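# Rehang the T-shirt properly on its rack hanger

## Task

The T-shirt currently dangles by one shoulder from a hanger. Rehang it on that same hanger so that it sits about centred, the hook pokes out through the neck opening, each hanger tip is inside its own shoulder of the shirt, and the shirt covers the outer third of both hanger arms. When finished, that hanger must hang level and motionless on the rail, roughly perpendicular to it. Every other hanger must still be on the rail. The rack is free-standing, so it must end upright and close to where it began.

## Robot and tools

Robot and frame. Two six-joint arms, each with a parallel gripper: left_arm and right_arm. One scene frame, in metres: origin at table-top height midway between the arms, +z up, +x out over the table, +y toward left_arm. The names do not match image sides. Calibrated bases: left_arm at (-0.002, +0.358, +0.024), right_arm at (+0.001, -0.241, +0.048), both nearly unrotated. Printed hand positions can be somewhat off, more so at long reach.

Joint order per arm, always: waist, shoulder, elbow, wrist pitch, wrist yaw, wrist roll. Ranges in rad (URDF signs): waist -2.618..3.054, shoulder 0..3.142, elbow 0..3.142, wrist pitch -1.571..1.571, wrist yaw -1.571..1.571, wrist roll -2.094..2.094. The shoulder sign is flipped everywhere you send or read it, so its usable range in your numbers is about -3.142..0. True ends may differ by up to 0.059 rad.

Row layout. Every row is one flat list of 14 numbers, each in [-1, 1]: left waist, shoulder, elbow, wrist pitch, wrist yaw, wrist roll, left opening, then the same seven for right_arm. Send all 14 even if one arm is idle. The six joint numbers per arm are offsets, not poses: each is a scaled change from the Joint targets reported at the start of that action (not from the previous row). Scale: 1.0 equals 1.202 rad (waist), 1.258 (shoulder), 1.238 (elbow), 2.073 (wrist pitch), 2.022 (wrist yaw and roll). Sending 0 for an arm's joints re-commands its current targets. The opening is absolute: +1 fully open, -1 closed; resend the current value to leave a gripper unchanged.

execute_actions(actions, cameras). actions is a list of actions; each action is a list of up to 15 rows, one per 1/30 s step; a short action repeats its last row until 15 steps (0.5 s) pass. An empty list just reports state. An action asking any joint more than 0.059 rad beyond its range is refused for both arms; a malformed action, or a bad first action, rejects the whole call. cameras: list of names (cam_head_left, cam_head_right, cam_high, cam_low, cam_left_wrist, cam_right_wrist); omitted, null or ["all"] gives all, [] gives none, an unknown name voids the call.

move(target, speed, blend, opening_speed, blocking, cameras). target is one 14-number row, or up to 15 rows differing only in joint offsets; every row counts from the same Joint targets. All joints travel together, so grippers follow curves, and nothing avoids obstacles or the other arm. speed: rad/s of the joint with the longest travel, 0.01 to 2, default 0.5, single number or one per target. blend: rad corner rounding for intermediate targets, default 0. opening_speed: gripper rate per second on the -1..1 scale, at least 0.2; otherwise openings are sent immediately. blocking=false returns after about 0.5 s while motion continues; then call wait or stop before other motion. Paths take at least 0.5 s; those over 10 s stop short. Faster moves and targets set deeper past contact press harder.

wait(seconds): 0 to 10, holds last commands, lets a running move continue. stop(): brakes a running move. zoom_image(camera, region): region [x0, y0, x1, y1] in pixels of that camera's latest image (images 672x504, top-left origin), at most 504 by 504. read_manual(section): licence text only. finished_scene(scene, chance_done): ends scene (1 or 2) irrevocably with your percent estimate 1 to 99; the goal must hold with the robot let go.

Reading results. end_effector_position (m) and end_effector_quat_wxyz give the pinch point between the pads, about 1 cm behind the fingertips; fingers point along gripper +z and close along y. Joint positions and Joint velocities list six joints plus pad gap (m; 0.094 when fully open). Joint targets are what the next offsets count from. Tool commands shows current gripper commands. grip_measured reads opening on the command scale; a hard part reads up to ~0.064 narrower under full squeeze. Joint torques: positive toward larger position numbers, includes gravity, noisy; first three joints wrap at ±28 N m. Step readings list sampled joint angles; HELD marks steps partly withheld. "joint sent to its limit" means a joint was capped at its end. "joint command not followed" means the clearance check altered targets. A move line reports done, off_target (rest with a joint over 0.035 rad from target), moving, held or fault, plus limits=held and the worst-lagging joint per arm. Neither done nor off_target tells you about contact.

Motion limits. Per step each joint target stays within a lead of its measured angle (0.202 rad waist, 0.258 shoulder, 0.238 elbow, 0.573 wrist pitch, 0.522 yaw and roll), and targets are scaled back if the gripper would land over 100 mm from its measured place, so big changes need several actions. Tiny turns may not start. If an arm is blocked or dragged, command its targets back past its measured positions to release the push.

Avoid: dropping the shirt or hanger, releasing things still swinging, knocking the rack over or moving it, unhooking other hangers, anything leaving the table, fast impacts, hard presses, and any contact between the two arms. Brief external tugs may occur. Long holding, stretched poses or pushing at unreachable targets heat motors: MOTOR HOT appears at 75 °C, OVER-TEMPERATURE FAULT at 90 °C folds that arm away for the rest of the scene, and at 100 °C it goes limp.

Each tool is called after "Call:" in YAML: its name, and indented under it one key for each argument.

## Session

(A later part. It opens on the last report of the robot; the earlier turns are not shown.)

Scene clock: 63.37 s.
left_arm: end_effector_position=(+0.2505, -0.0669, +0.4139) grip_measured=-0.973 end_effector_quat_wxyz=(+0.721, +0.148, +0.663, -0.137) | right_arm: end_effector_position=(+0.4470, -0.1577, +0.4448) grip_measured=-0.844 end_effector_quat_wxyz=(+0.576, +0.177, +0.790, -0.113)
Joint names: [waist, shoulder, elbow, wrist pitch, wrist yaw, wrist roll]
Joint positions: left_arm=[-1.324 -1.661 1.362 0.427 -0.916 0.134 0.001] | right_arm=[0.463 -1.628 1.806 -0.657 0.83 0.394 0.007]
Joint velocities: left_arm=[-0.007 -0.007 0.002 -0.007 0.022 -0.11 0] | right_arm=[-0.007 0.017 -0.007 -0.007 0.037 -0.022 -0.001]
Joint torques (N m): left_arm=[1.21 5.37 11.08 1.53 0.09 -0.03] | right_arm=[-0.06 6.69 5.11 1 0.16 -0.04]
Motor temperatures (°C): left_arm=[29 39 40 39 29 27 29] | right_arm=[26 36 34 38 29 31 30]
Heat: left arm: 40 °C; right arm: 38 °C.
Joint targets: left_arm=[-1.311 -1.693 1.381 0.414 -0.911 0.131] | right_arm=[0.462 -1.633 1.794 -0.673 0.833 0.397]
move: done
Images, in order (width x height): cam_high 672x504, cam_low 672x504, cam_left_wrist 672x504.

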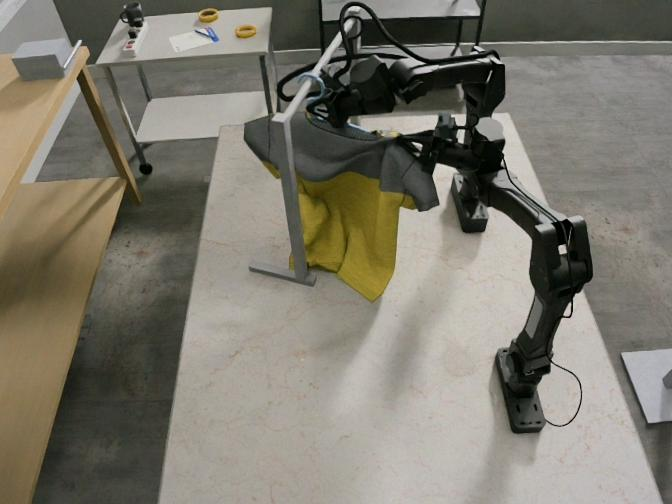

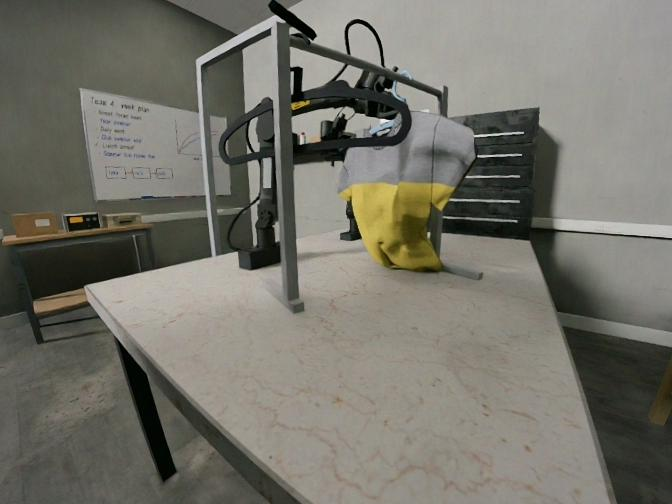

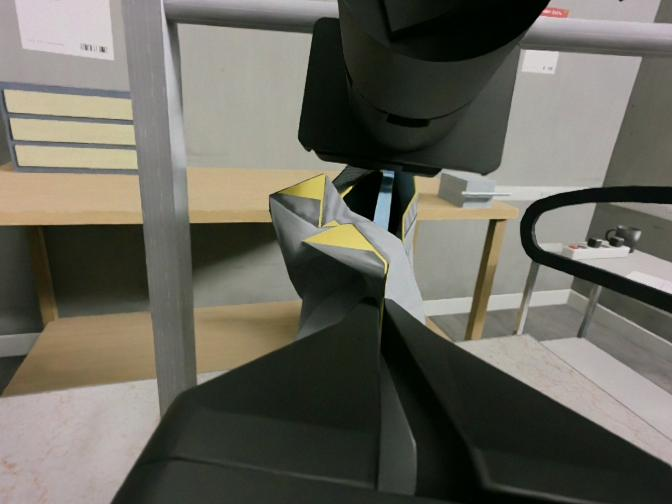

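Call:
move:
  target: [0.035,-0.05,0.006,0.006,0.012,0,-1,0,0,0,0,0,0,-0.95]
  speed: 0.12
  cameras: ["cam_high","cam_left_wrist","cam_low"]

Call:
zoom_image:
  camera: "cam_high"
  region: [210, 60, 510, 290]

Call:
zoom_image:
  camera: "cam_left_wrist"
  region: [230, 100, 530, 340]

Scene clock: 64.57 s.
left_arm: end_effector_position=(+0.2680, -0.0758, +0.3962) grip_measured=-0.973 end_effector_quat_wxyz=(+0.718, +0.155, +0.667, -0.125) | right_arm: end_effector_position=(+0.4487, -0.1611, +0.4450) grip_measured=-0.844 end_effector_quat_wxyz=(+0.577, +0.182, +0.787, -0.116)
Joint names: [waist, shoulder, elbow, wrist pitch, wrist yaw, wrist roll]
Joint positions: left_arm=[-1.287 -1.717 1.372 0.444 -0.887 0.134 0.001] | right_arm=[0.456 -1.631 1.806 -0.65 0.837 0.394 0.007]
Joint velocities: left_arm=[-0.007 0.027 -0.012 -0.022 -0.007 0.051 0] | right_arm=[-0.002 0.012 0.007 0.066 -0.007 0.051 0]
Joint torques (N m): left_arm=[1.43 5.44 10.73 1.44 0.08 -0.05] | right_arm=[0.47 7.02 5.09 0.95 0.11 -0.04]
Motor temperatures (°C): left_arm=[29 39 40 39 29 27 29] | right_arm=[26 36 34 38 29 31 30]
Heat: left arm: 40 °C; right arm: 38 °C.
Joint targets: left_arm=[-1.269 -1.756 1.388 0.427 -0.886 0.131] | right_arm=[0.462 -1.633 1.794 -0.673 0.833 0.397]
move: off_target (left_arm); left_arm: the shoulder is farthest, 0.039 rad from its target
Images, in order (width x height): cam_high 672x504, cam_low 672x504, cam_left_wrist 672x504.

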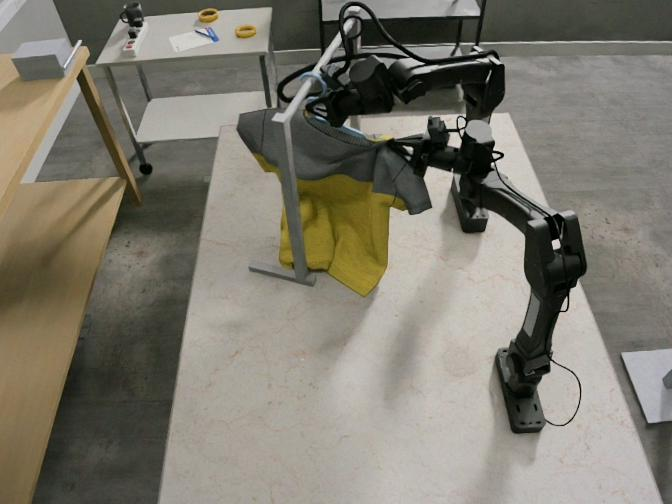

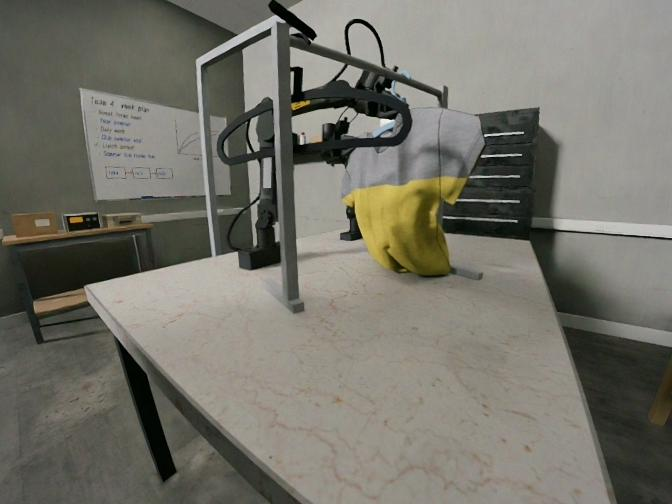

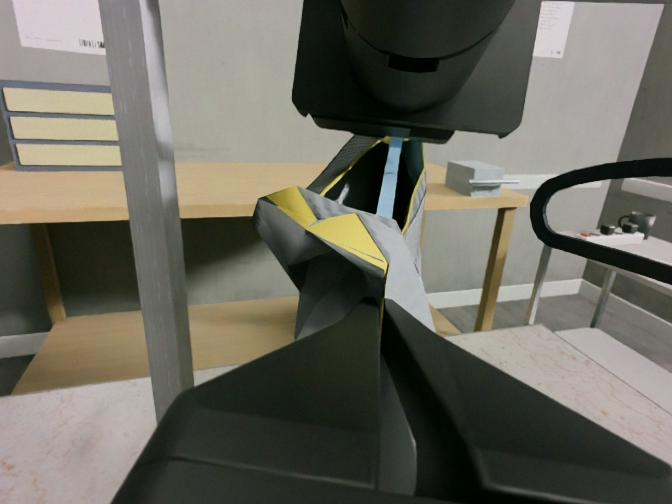

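Scaled by 1.680 from the camera's 672x504 image, which has a finer 960x720 frame.

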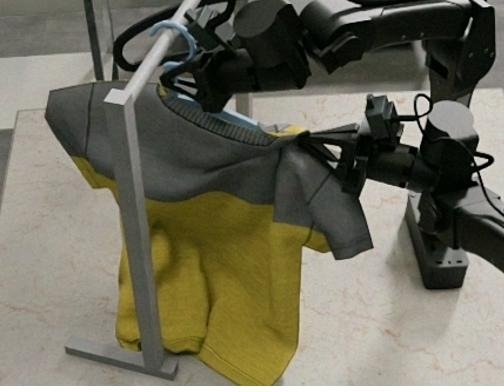

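Scaled by 1.680 from the camera's 672x504 image, which has a finer 960x720 frame.

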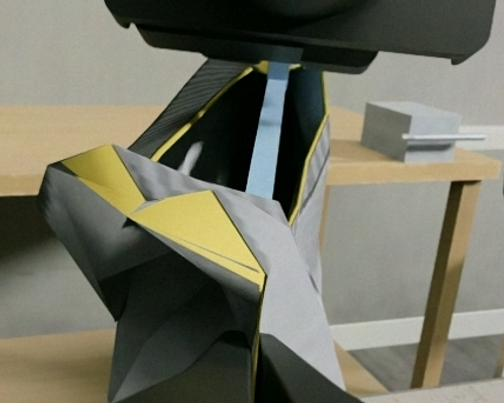

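Call:
move:
  target: [-0.015,0.012,0,0,-0.006,0,-0.5,0,0,0,0,0,0,-0.95]
  speed: 0.1
  opening_speed: 0.8
  cameras: ["cam_high","cam_left_wrist"]

Call:
zoom_image:
  camera: "cam_high"
  region: [210, 60, 510, 290]

Call:
zoom_image:
  camera: "cam_left_wrist"
  region: [230, 100, 530, 340]

Scene clock: 65.63 s.
left_arm: end_effector_position=(+0.2694, -0.0747, +0.3949) grip_measured=-0.503 end_effector_quat_wxyz=(+0.718, +0.153, +0.668, -0.121) | right_arm: end_effector_position=(+0.4488, -0.1608, +0.4449) grip_measured=-0.845 end_effector_quat_wxyz=(+0.577, +0.182, +0.788, -0.115)
Joint names: [waist, shoulder, elbow, wrist pitch, wrist yaw, wrist roll]
Joint positions: left_arm=[-1.285 -1.719 1.372 0.444 -0.895 0.134 0.023] | right_arm=[0.456 -1.631 1.806 -0.65 0.835 0.394 0.007]
Joint velocities: left_arm=[0.012 -0.017 -0.007 0.007 0.007 -0.051 -0.001] | right_arm=[0.012 0.012 -0.012 0.022 -0.022 0.022 0]
Joint torques (N m): left_arm=[-0.27 6.61 10.78 1.44 -0.04 0] | right_arm=[0.47 6.99 5.09 0.94 0.11 -0.05]
Motor temperatures (°C): left_arm=[29 39 40 40 29 27 29] | right_arm=[26 36 34 38 29 31 30]
Heat: left arm: 40 °C; right arm: 38 °C.
Joint targets: left_arm=[-1.287 -1.741 1.388 0.427 -0.899 0.131] | right_arm=[0.462 -1.633 1.794 -0.673 0.833 0.397]
move: done
Images, in order (width x height): cam_high 672x504, cam_left_wrist 672x504.

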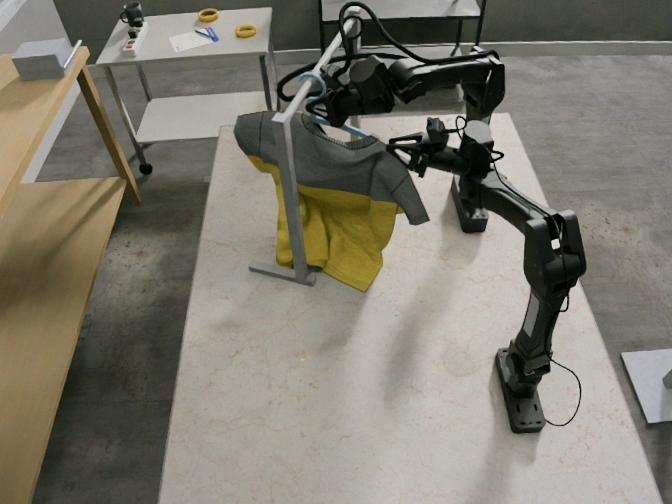

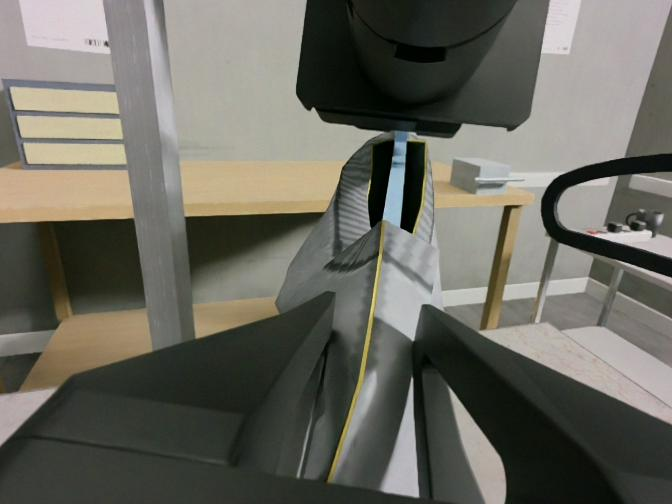

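Scaled by 1.680 from the camera's 672x504 image, which has a finer 960x720 frame.

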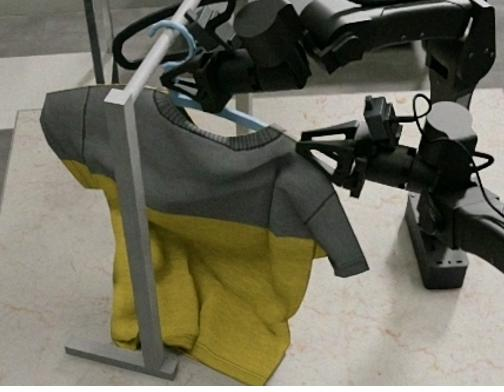

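Scaled by 1.680 from the camera's 672x504 image, which has a finer 960x720 frame.

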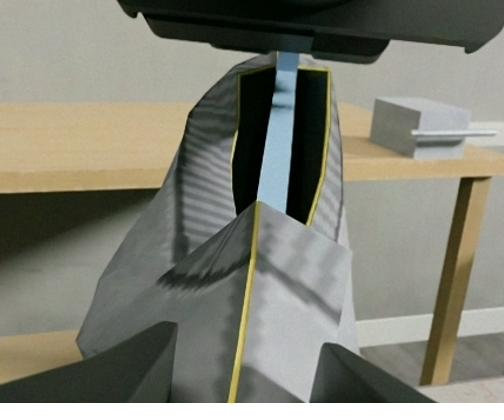

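Call:
wait:
  seconds: 0

Call:
zoom_image:
  camera: "cam_low"
  region: [300, 60, 500, 290]

Call:
zoom_image:
  camera: "cam_high"
  region: [220, 50, 440, 220]

Scene clock: 67.10 s.
left_arm: end_effector_position=(+0.2694, -0.0747, +0.3949) grip_measured=-0.503 end_effector_quat_wxyz=(+0.718, +0.153, +0.668, -0.121) | right_arm: end_effector_position=(+0.4488, -0.1608, +0.4449) grip_measured=-0.845 end_effector_quat_wxyz=(+0.577, +0.182, +0.788, -0.115)
Joint names: [waist, shoulder, elbow, wrist pitch, wrist yaw, wrist roll]
Joint positions: left_arm=[-1.285 -1.719 1.372 0.444 -0.895 0.134 0.023] | right_arm=[0.456 -1.631 1.806 -0.65 0.835 0.394 0.007]
Joint velocities: left_arm=[0.017 -0.002 -0.012 -0.022 0.051 -0.022 0] | right_arm=[0.002 0.032 -0.002 0.081 -0.022 0.081 0.001]
Joint torques (N m): left_arm=[-0.2 6.86 10.77 1.41 -0.06 -0.05] | right_arm=[0.47 7.02 5.08 0.94 0.11 -0.04]
Motor temperatures (°C): left_arm=[29 39 40 40 29 27 29] | right_arm=[26 36 34 38 29 31 30]
Heat: left arm: 40 °C; right arm: 38 °C.
Joint targets: left_arm=[-1.287 -1.741 1.388 0.427 -0.899 0.131] | right_arm=[0.462 -1.633 1.794 -0.673 0.833 0.397]
Tool commands: left_gripper/opening=-0.5 right_gripper/opening=-0.95

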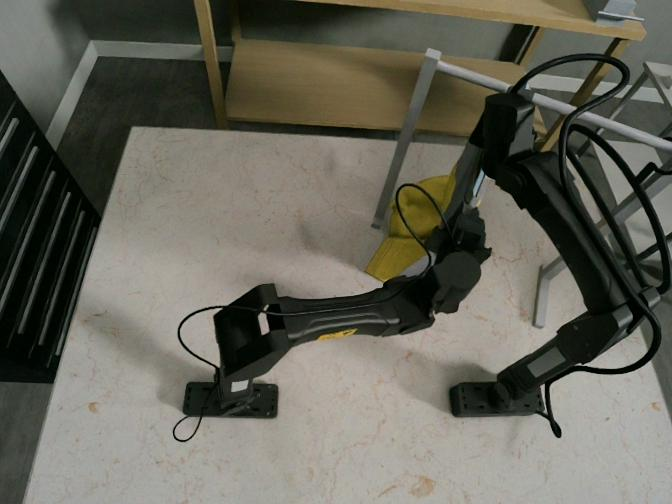

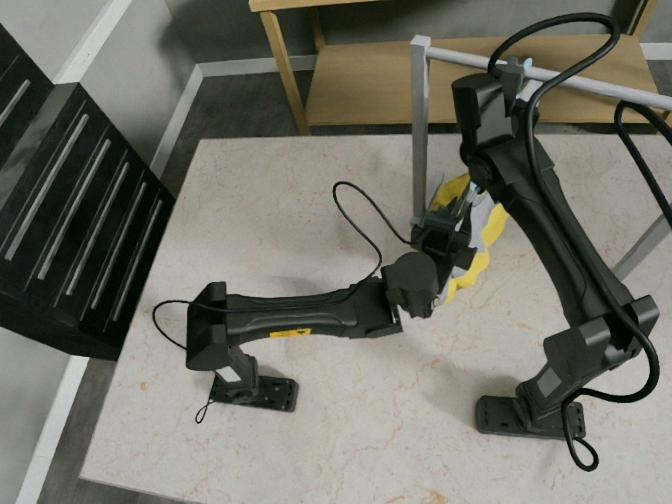

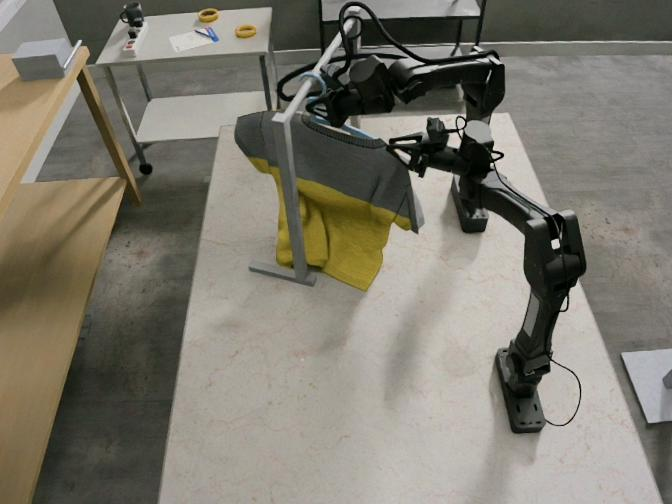

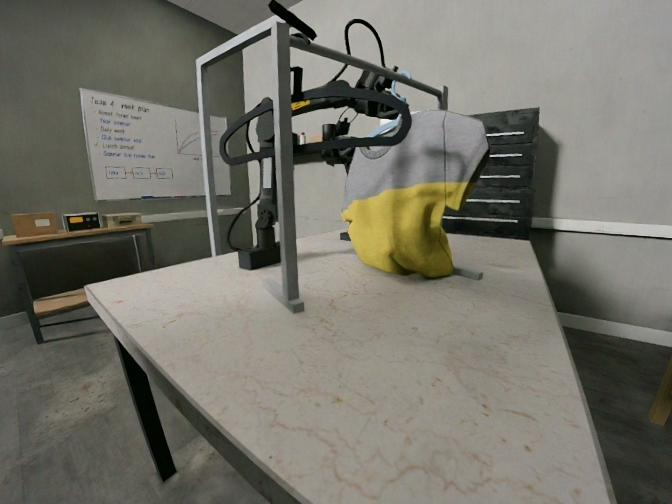

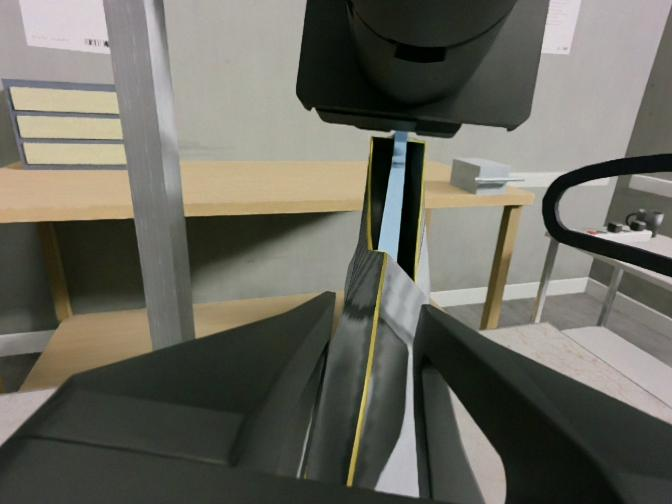

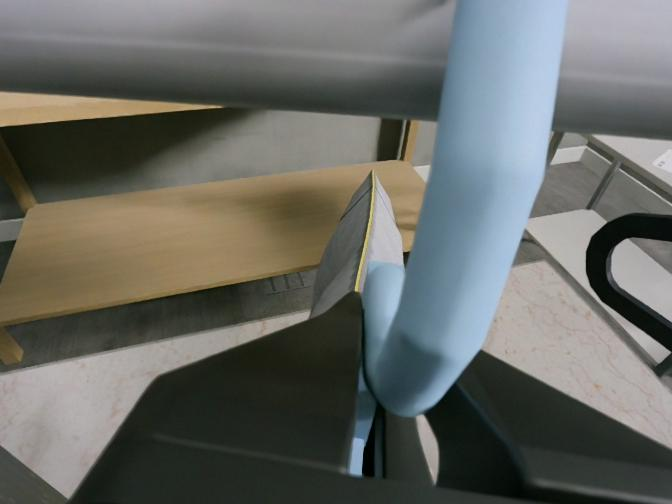

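Scaled by 2.191 from the camera's 672x504 image, which has a finer 960x720 frame.

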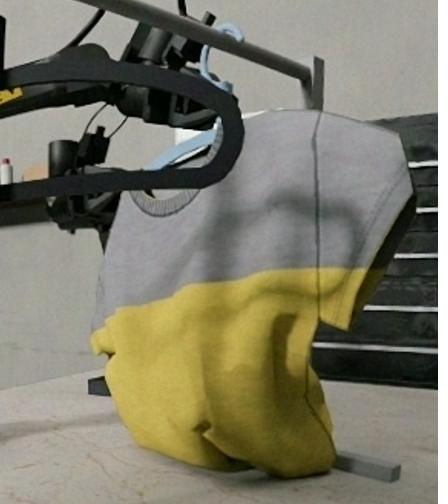

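Scaled by 2.291 from the camera's 672x504 image, which has a finer 960x720 frame.

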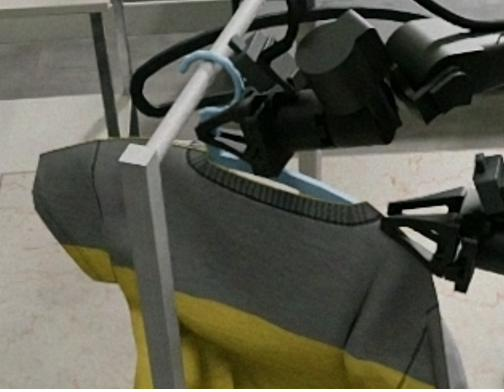

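Call:
move:
  target: [0,0,0,0,0,0,-0.5,0,0,0,0,0,0,-0.3]
  opening_speed: 0.4
  cameras: ["cam_high","cam_left_wrist","cam_right_wrist","cam_low"]

Call:
zoom_image:
  camera: "cam_high"
  region: [220, 50, 440, 220]

Call:
zoom_image:
  camera: "cam_low"
  region: [300, 60, 500, 290]

Scene clock: 70.13 s.
left_arm: end_effector_position=(+0.2694, -0.0747, +0.3949) grip_measured=-0.503 end_effector_quat_wxyz=(+0.718, +0.153, +0.668, -0.121) | right_arm: end_effector_position=(+0.4489, -0.1604, +0.4445) grip_measured=-0.302 end_effector_quat_wxyz=(+0.577, +0.181, +0.788, -0.115)
Joint names: [waist, shoulder, elbow, wrist pitch, wrist yaw, wrist roll]
Joint positions: left_arm=[-1.285 -1.719 1.372 0.444 -0.895 0.134 0.023] | right_arm=[0.456 -1.631 1.806 -0.651 0.832 0.394 0.033]
Joint velocities: left_arm=[0.002 0.007 -0.002 0.007 -0.066 -0.051 0.001] | right_arm=[0.002 0.007 -0.002 -0.066 -0.007 0.051 0]
Joint torques (N m): left_arm=[-0.21 6.83 10.65 1.45 -0.05 -0.04] | right_arm=[0.47 6.98 5.08 0.95 0.15 -0.05]
Motor temperatures (°C): left_arm=[29 39 40 40 29 27 29] | right_arm=[26 36 34 38 29 31 30]
Heat: left arm: 40 °C; right arm: 38 °C.
Joint targets: left_arm=[-1.287 -1.741 1.388 0.427 -0.899 0.131] | right_arm=[0.462 -1.633 1.794 -0.673 0.833 0.397]
move: done
Images, in order (width x height): cam_high 672x504, cam_low 672x504, cam_left_wrist 672x504, cam_right_wrist 672x504.

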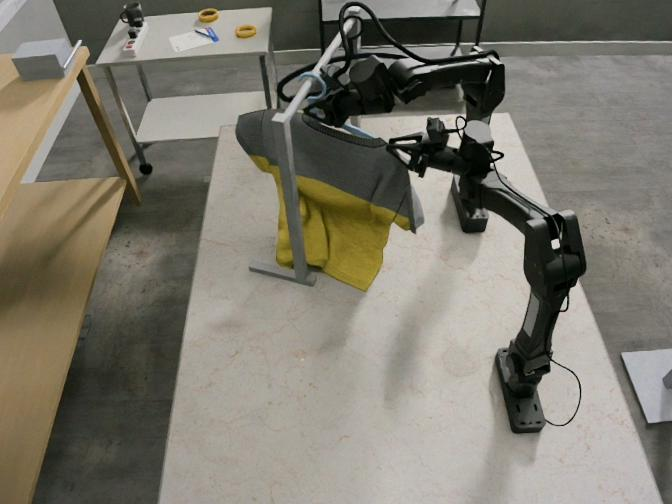

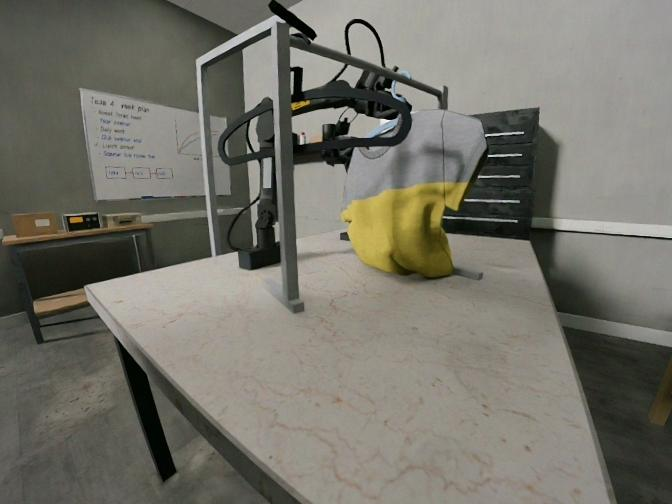

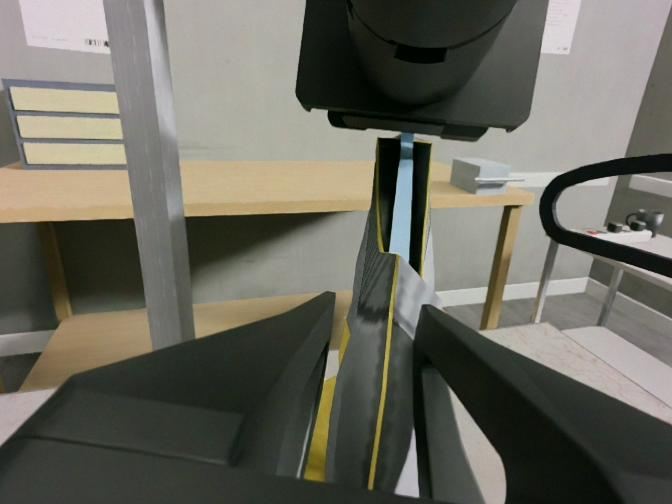

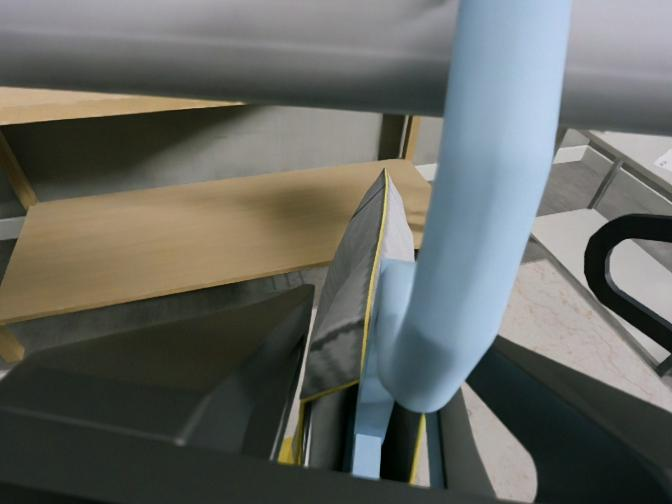

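Scaled by 2.291 from the camera's 672x504 image, which has a finer 960x720 frame.

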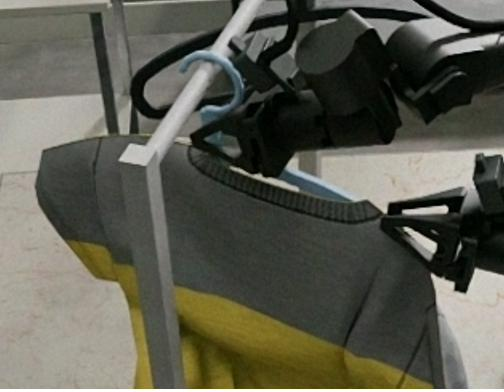

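Scaled by 2.191 from the camera's 672x504 image, which has a finer 960x720 frame.

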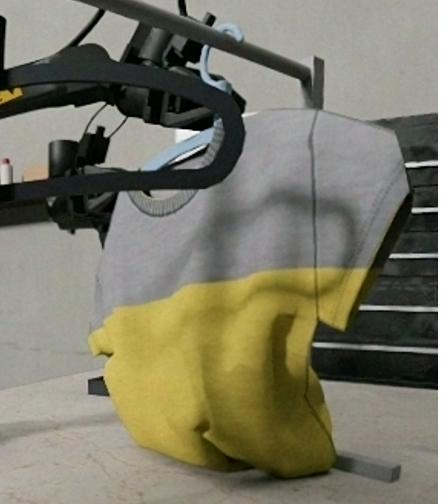

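Call:
move:
  target: [-0.242,0.233,-0.163,0.004,-0.12,0.012,-0.2,0,0,0,0,0,0,0.2]
  speed: 0.4
  opening_speed: 1
  cameras: ["cam_left_wrist","cam_right_wrist"]

Call:
move:
  target: [0,0,0,0,0,0,-0.2,0.176,0.17,0.066,-0.149,0.015,0.008,0.6]
  speed: 0.3
  opening_speed: 1

Call:
zoom_image:
  camera: "cam_high"
  region: [220, 50, 440, 220]

Call:
zoom_image:
  camera: "cam_low"
  region: [300, 60, 500, 290]

Scene clock: 72.00 s.
left_arm: end_effector_position=(+0.1569, -0.0303, +0.4318) grip_measured=-0.203 end_effector_quat_wxyz=(+0.715, +0.135, +0.664, -0.172) | right_arm: end_effector_position=(+0.4489, -0.1604, +0.4445) grip_measured=+0.198 end_effector_quat_wxyz=(+0.577, +0.181, +0.788, -0.115)
Joint names: [waist, shoulder, elbow, wrist pitch, wrist yaw, wrist roll]
Joint positions: left_arm=[-1.578 -1.463 1.215 0.444 -1.137 0.143 0.037] | right_arm=[0.456 -1.631 1.806 -0.651 0.832 0.394 0.056]
Joint velocities: left_arm=[-0.007 0.007 -0.002 0.066 -0.022 0.007 0] | right_arm=[0.007 0.012 -0.017 -0.066 0.007 -0.051 -0.001]
Joint torques (N m): left_arm=[-0.08 7.08 6.54 1.36 0.07 0.11] | right_arm=[0.47 7.01 5.08 0.95 0.15 -0.04]
Motor temperatures (°C): left_arm=[29 39 40 40 29 27 29] | right_arm=[26 36 34 38 29 31 29]
Heat: left arm: 40 °C; right arm: 38 °C.
Joint targets: left_arm=[-1.578 -1.448 1.186 0.435 -1.141 0.155] | right_arm=[0.462 -1.633 1.794 -0.673 0.833 0.397]
move: done
Images, in order (width x height): cam_left_wrist 672x504, cam_right_wrist 672x504.

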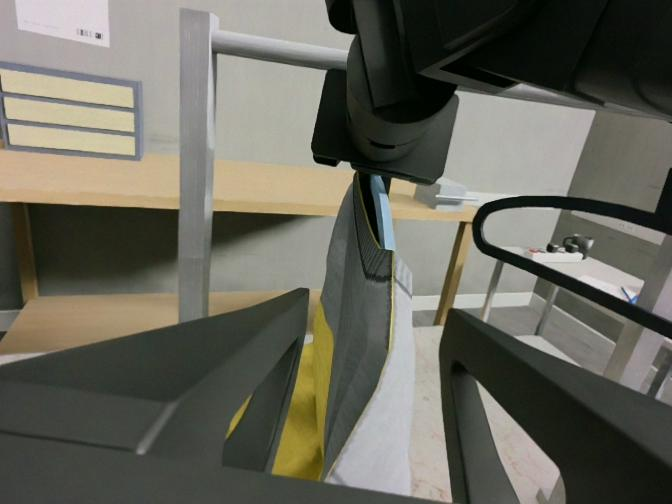

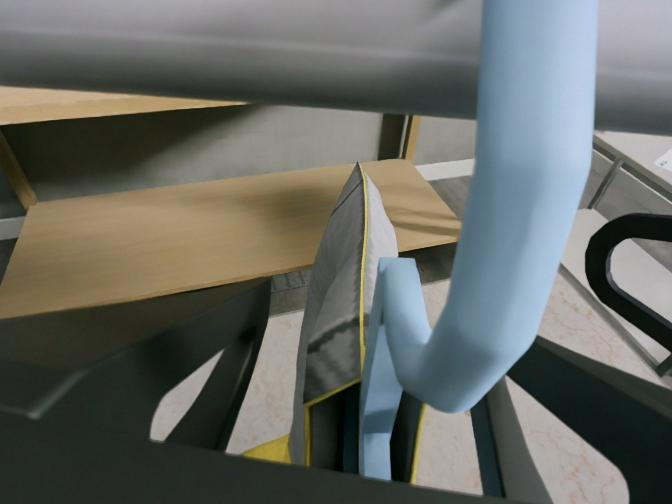

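Scene clock: 73.73 s.
left_arm: end_effector_position=(+0.1569, -0.0303, +0.4318) grip_measured=-0.203 end_effector_quat_wxyz=(+0.715, +0.135, +0.664, -0.172) | right_arm: end_effector_position=(+0.3529, -0.1243, +0.4816) grip_measured=+0.598 end_effector_quat_wxyz=(+0.565, +0.085, +0.817, -0.076)
Joint names: [waist, shoulder, elbow, wrist pitch, wrist yaw, wrist roll]
Joint positions: left_arm=[-1.578 -1.463 1.215 0.444 -1.137 0.143 0.037] | right_arm=[0.67 -1.436 1.844 -0.96 0.841 0.4 0.075]
Joint velocities: left_arm=[0.012 0.002 -0.017 0.007 -0.051 0.051 0] | right_arm=[-0.012 0.002 0.007 -0.051 -0.037 0.007 -0.001]
Joint torques (N m): left_arm=[-0.06 7.1 6.42 1.36 0.06 0.12] | right_arm=[0.28 5.89 7.56 0.91 0.38 0.06]
Motor temperatures (°C): left_arm=[29 39 40 40 29 27 29] | right_arm=[26 36 34 38 29 31 29]
Heat: left arm: 40 °C; right arm: 38 °C.
Joint targets: left_arm=[-1.578 -1.448 1.186 0.435 -1.141 0.155] | right_arm=[0.673 -1.419 1.875 -0.982 0.863 0.413]
move: done

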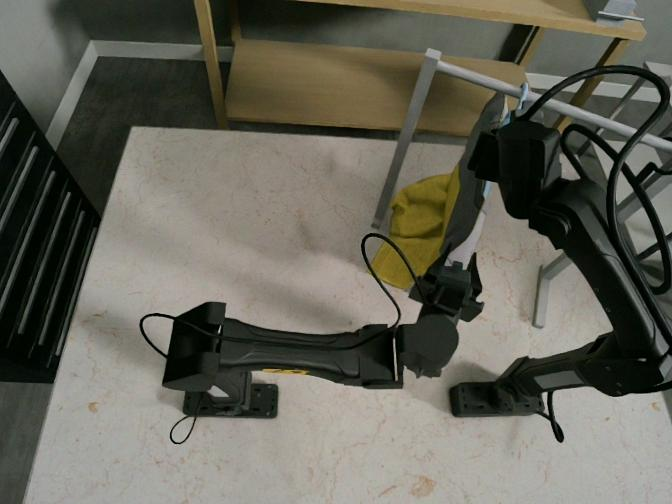

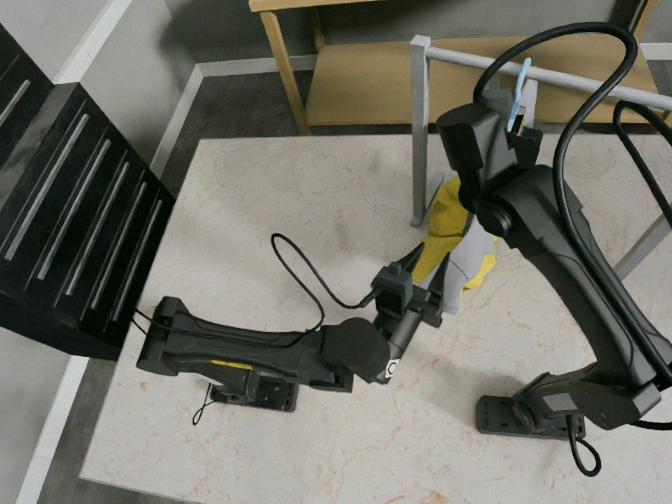

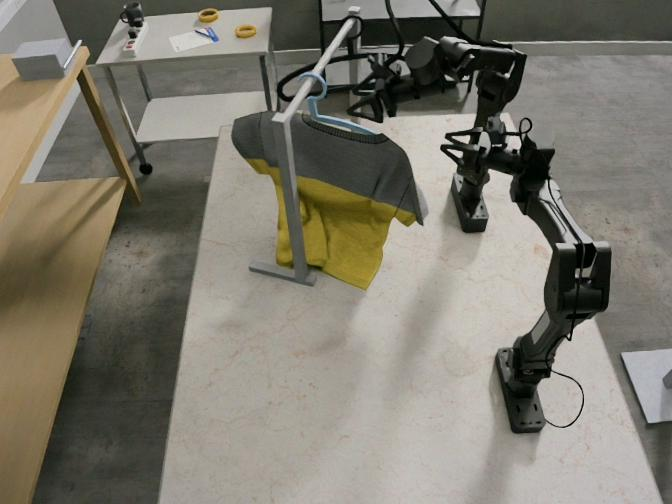

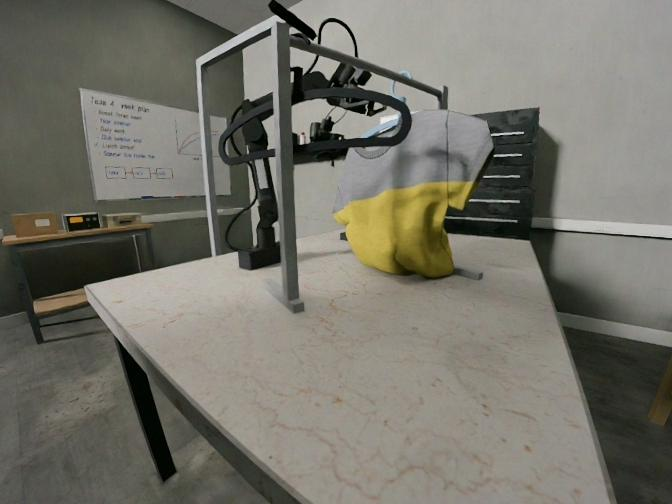

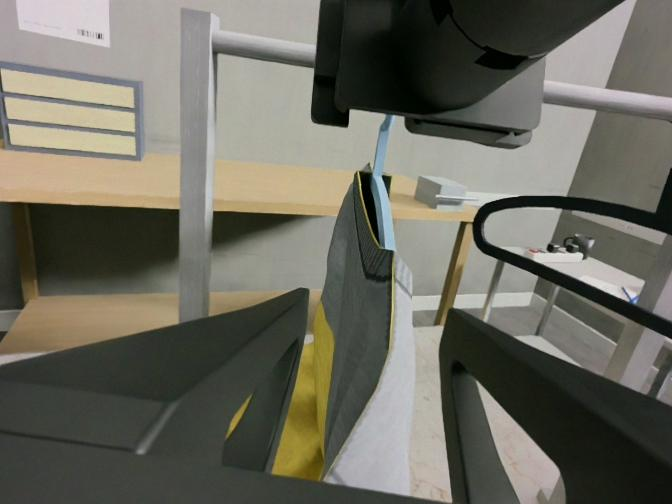

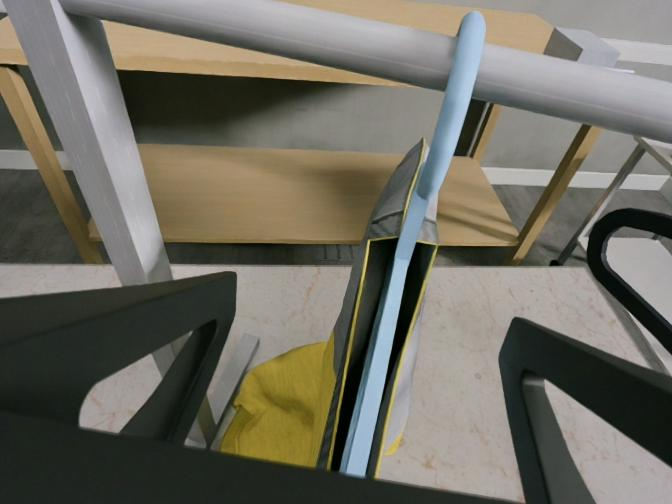

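Scaled by 2.291 from the camera's 672x504 image, which has a finer 960x720 frame.

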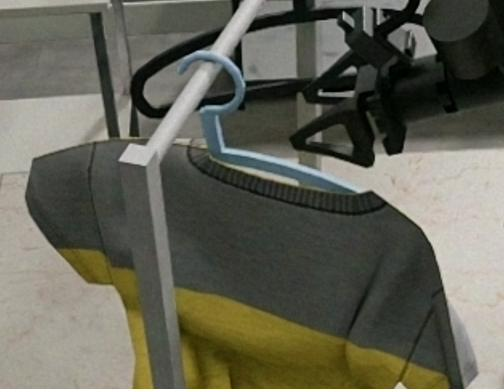

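Scaled by 2.191 from the camera's 672x504 image, which has a finer 960x720 frame.

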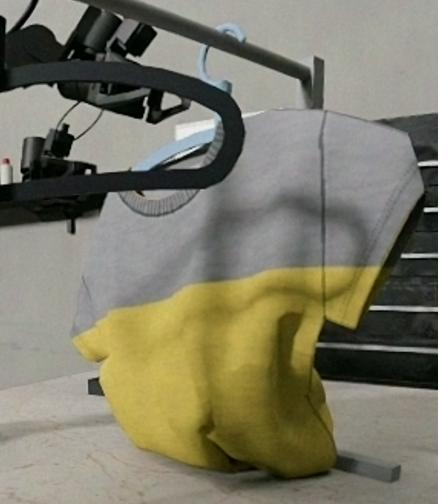

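Call:
move:
  target: [0,0,0,0,0,0,-0.5,-0.2,0.3,0.1,0,0,0,0.6]
  speed: 0.6
  opening_speed: 1
  cameras: ["cam_high"]

Call:
move:
  target: [0.23,-0.221,0.155,-0.004,0.114,-0.011,-0.5,0,0,0,0,0,0,0.6]
  speed: 0.3
  cameras: ["cam_high","cam_left_wrist"]

Call:
zoom_image:
  camera: "cam_high"
  region: [220, 50, 440, 220]

Scene clock: 75.83 s.
left_arm: end_effector_position=(+0.1569, -0.0303, +0.4318) grip_measured=-0.497 end_effector_quat_wxyz=(+0.715, +0.135, +0.664, -0.172) | right_arm: end_effector_position=(+0.2064, -0.2907, +0.6284) grip_measured=+0.598 end_effector_quat_wxyz=(+0.706, +0.282, +0.650, -0.003)
Joint names: [waist, shoulder, elbow, wrist pitch, wrist yaw, wrist roll]
Joint positions: left_arm=[-1.578 -1.463 1.215 0.444 -1.137 0.143 0.024] | right_arm=[0.438 -1.039 2.001 -0.967 0.864 0.41 0.075]
Joint velocities: left_arm=[-0.002 -0.012 -0.012 -0.022 -0.095 0.037 -0.001] | right_arm=[-0.002 -0.017 0.002 0.066 0.022 0.051 -0.001]
Joint torques (N m): left_arm=[-0.1 7.39 6.67 1.33 0.01 0.13] | right_arm=[-0.35 -2.37 2.95 1.03 -0.01 0.04]
Motor temperatures (°C): left_arm=[29 39 40 40 29 27 28] | right_arm=[26 36 34 38 29 31 29]
Heat: left arm: 40 °C; right arm: 38 °C.
Joint targets: left_arm=[-1.578 -1.448 1.186 0.435 -1.141 0.155] | right_arm=[0.433 -1.042 1.999 -0.982 0.863 0.413]
move: done
Images, in order (width x height): cam_high 672x504.

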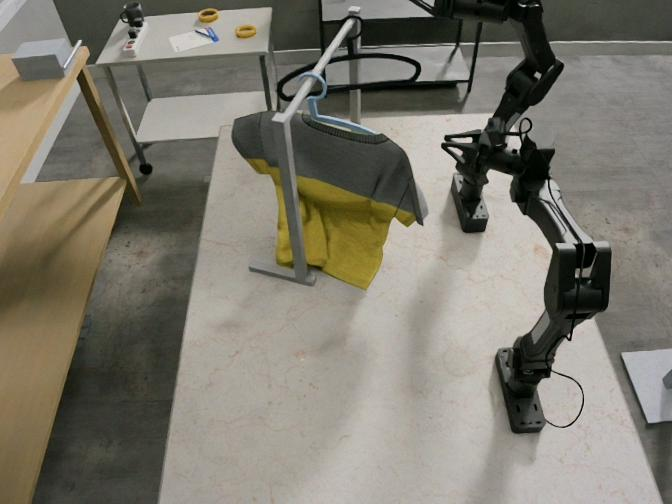

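Scene clock: 77.43 s.
left_arm: end_effector_position=(+0.2642, -0.0698, +0.3902) grip_measured=-0.497 end_effector_quat_wxyz=(+0.717, +0.153, +0.671, -0.109) | right_arm: end_effector_position=(+0.2061, -0.2914, +0.6284) grip_measured=+0.598 end_effector_quat_wxyz=(+0.706, +0.283, +0.649, -0.005)
Joint names: [waist, shoulder, elbow, wrist pitch, wrist yaw, wrist roll]
Joint positions: left_arm=[-1.3 -1.706 1.348 0.444 -0.927 0.143 0.024] | right_arm=[0.438 -1.039 2.001 -0.967 0.869 0.41 0.075]
Joint velocities: left_arm=[0.007 0.007 -0.002 0.007 -0.022 0.037 -0.002] | right_arm=[-0.017 -0.002 -0.012 0.007 -0.022 0.051 -0.001]
Joint torques (N m): left_arm=[-0.24 6.74 12.18 1.45 0.13 -0.08] | right_arm=[-0.38 -2.39 2.96 1.03 0.01 0.04]
Motor temperatures (°C): left_arm=[29 39 40 40 29 27 28] | right_arm=[26 36 34 38 29 31 29]
Heat: left arm: 40 °C; right arm: 38 °C.
Joint targets: left_arm=[-1.302 -1.725 1.378 0.427 -0.911 0.133] | right_arm=[0.433 -1.042 1.999 -0.982 0.863 0.413]
move: done
Images, in order (width x height): cam_high 672x504, cam_left_wrist 672x504.

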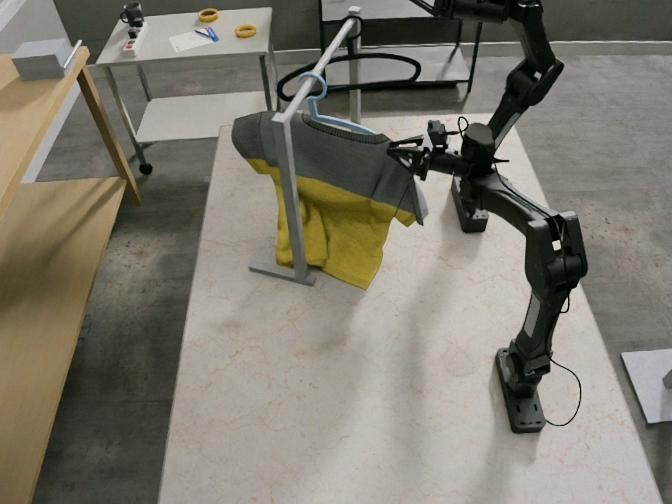

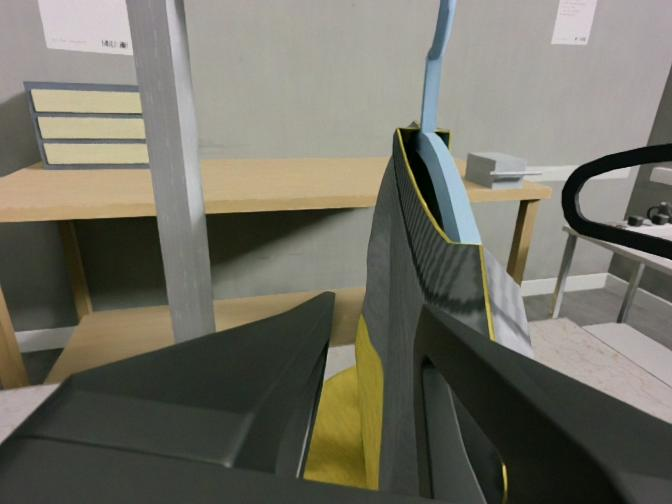

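Scaled by 2.291 from the camera's 672x504 image, which has a finer 960x720 frame.

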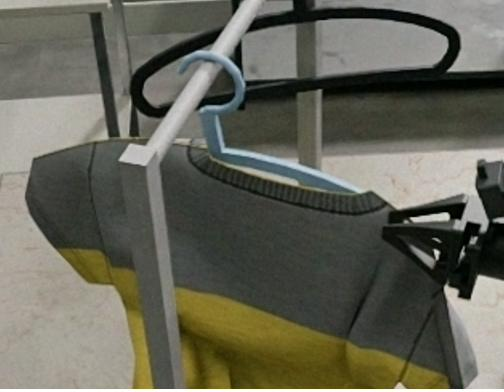

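Call:
move:
  target:
    - [-0.23,0.22,-0.155,0.004,-0.114,0.011,-0.2,0,0,0,0,0,0,0.6]
    - [-0.156,-0.036,-0.081,0.0965,-0.0836,0.006,-0.2,0,0,0,0,0,0,0.6]
  speed: 0.35
  cameras: ["cam_high","cam_left_wrist"]

Call:
zoom_image:
  camera: "cam_high"
  region: [220, 50, 470, 240]

Scene clock: 81.57 s.
left_arm: end_effector_position=(+0.1914, -0.0912, +0.3509) grip_measured=-0.203 end_effector_quat_wxyz=(+0.712, +0.158, +0.674, -0.122) | right_arm: end_effector_position=(+0.2061, -0.2914, +0.6284) grip_measured=+0.598 end_effector_quat_wxyz=(+0.706, +0.283, +0.649, -0.005)
Joint names: [waist, shoulder, elbow, wrist pitch, wrist yaw, wrist roll]
Joint positions: left_arm=[-1.493 -1.751 1.246 0.599 -1.095 0.143 0.037] | right_arm=[0.438 -1.039 2.001 -0.967 0.869 0.41 0.075]
Joint velocities: left_arm=[-0.002 -0.012 -0.007 0.007 -0.007 0.051 -0.001] | right_arm=[0.007 0.007 0.012 0.022 -0.007 -0.007 -0.001]
Joint torques (N m): left_arm=[0.42 7.19 12.14 1.77 0.18 0.01] | right_arm=[-0.4 -2.39 2.95 1.03 0 0.03]
Motor temperatures (°C): left_arm=[29 39 40 40 29 27 28] | right_arm=[26 36 34 38 29 31 29]
Heat: left arm: 40 °C; right arm: 38 °C.
Joint targets: left_arm=[-1.489 -1.771 1.278 0.627 -1.080 0.145] | right_arm=[0.433 -1.042 1.999 -0.982 0.863 0.413]
move: done
Images, in order (width x height): cam_high 672x504, cam_left_wrist 672x504.

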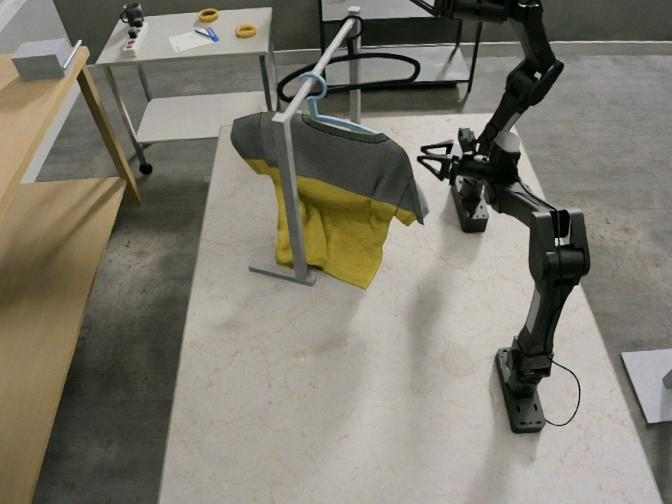

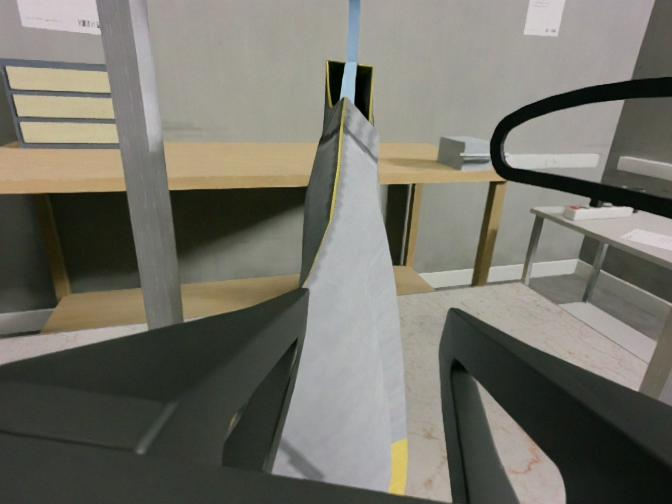

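Scaled by 2.016 from the camera's 672x504 image, which has a finer 960x720 frame.

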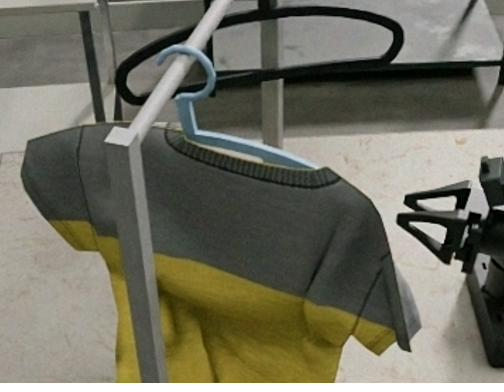

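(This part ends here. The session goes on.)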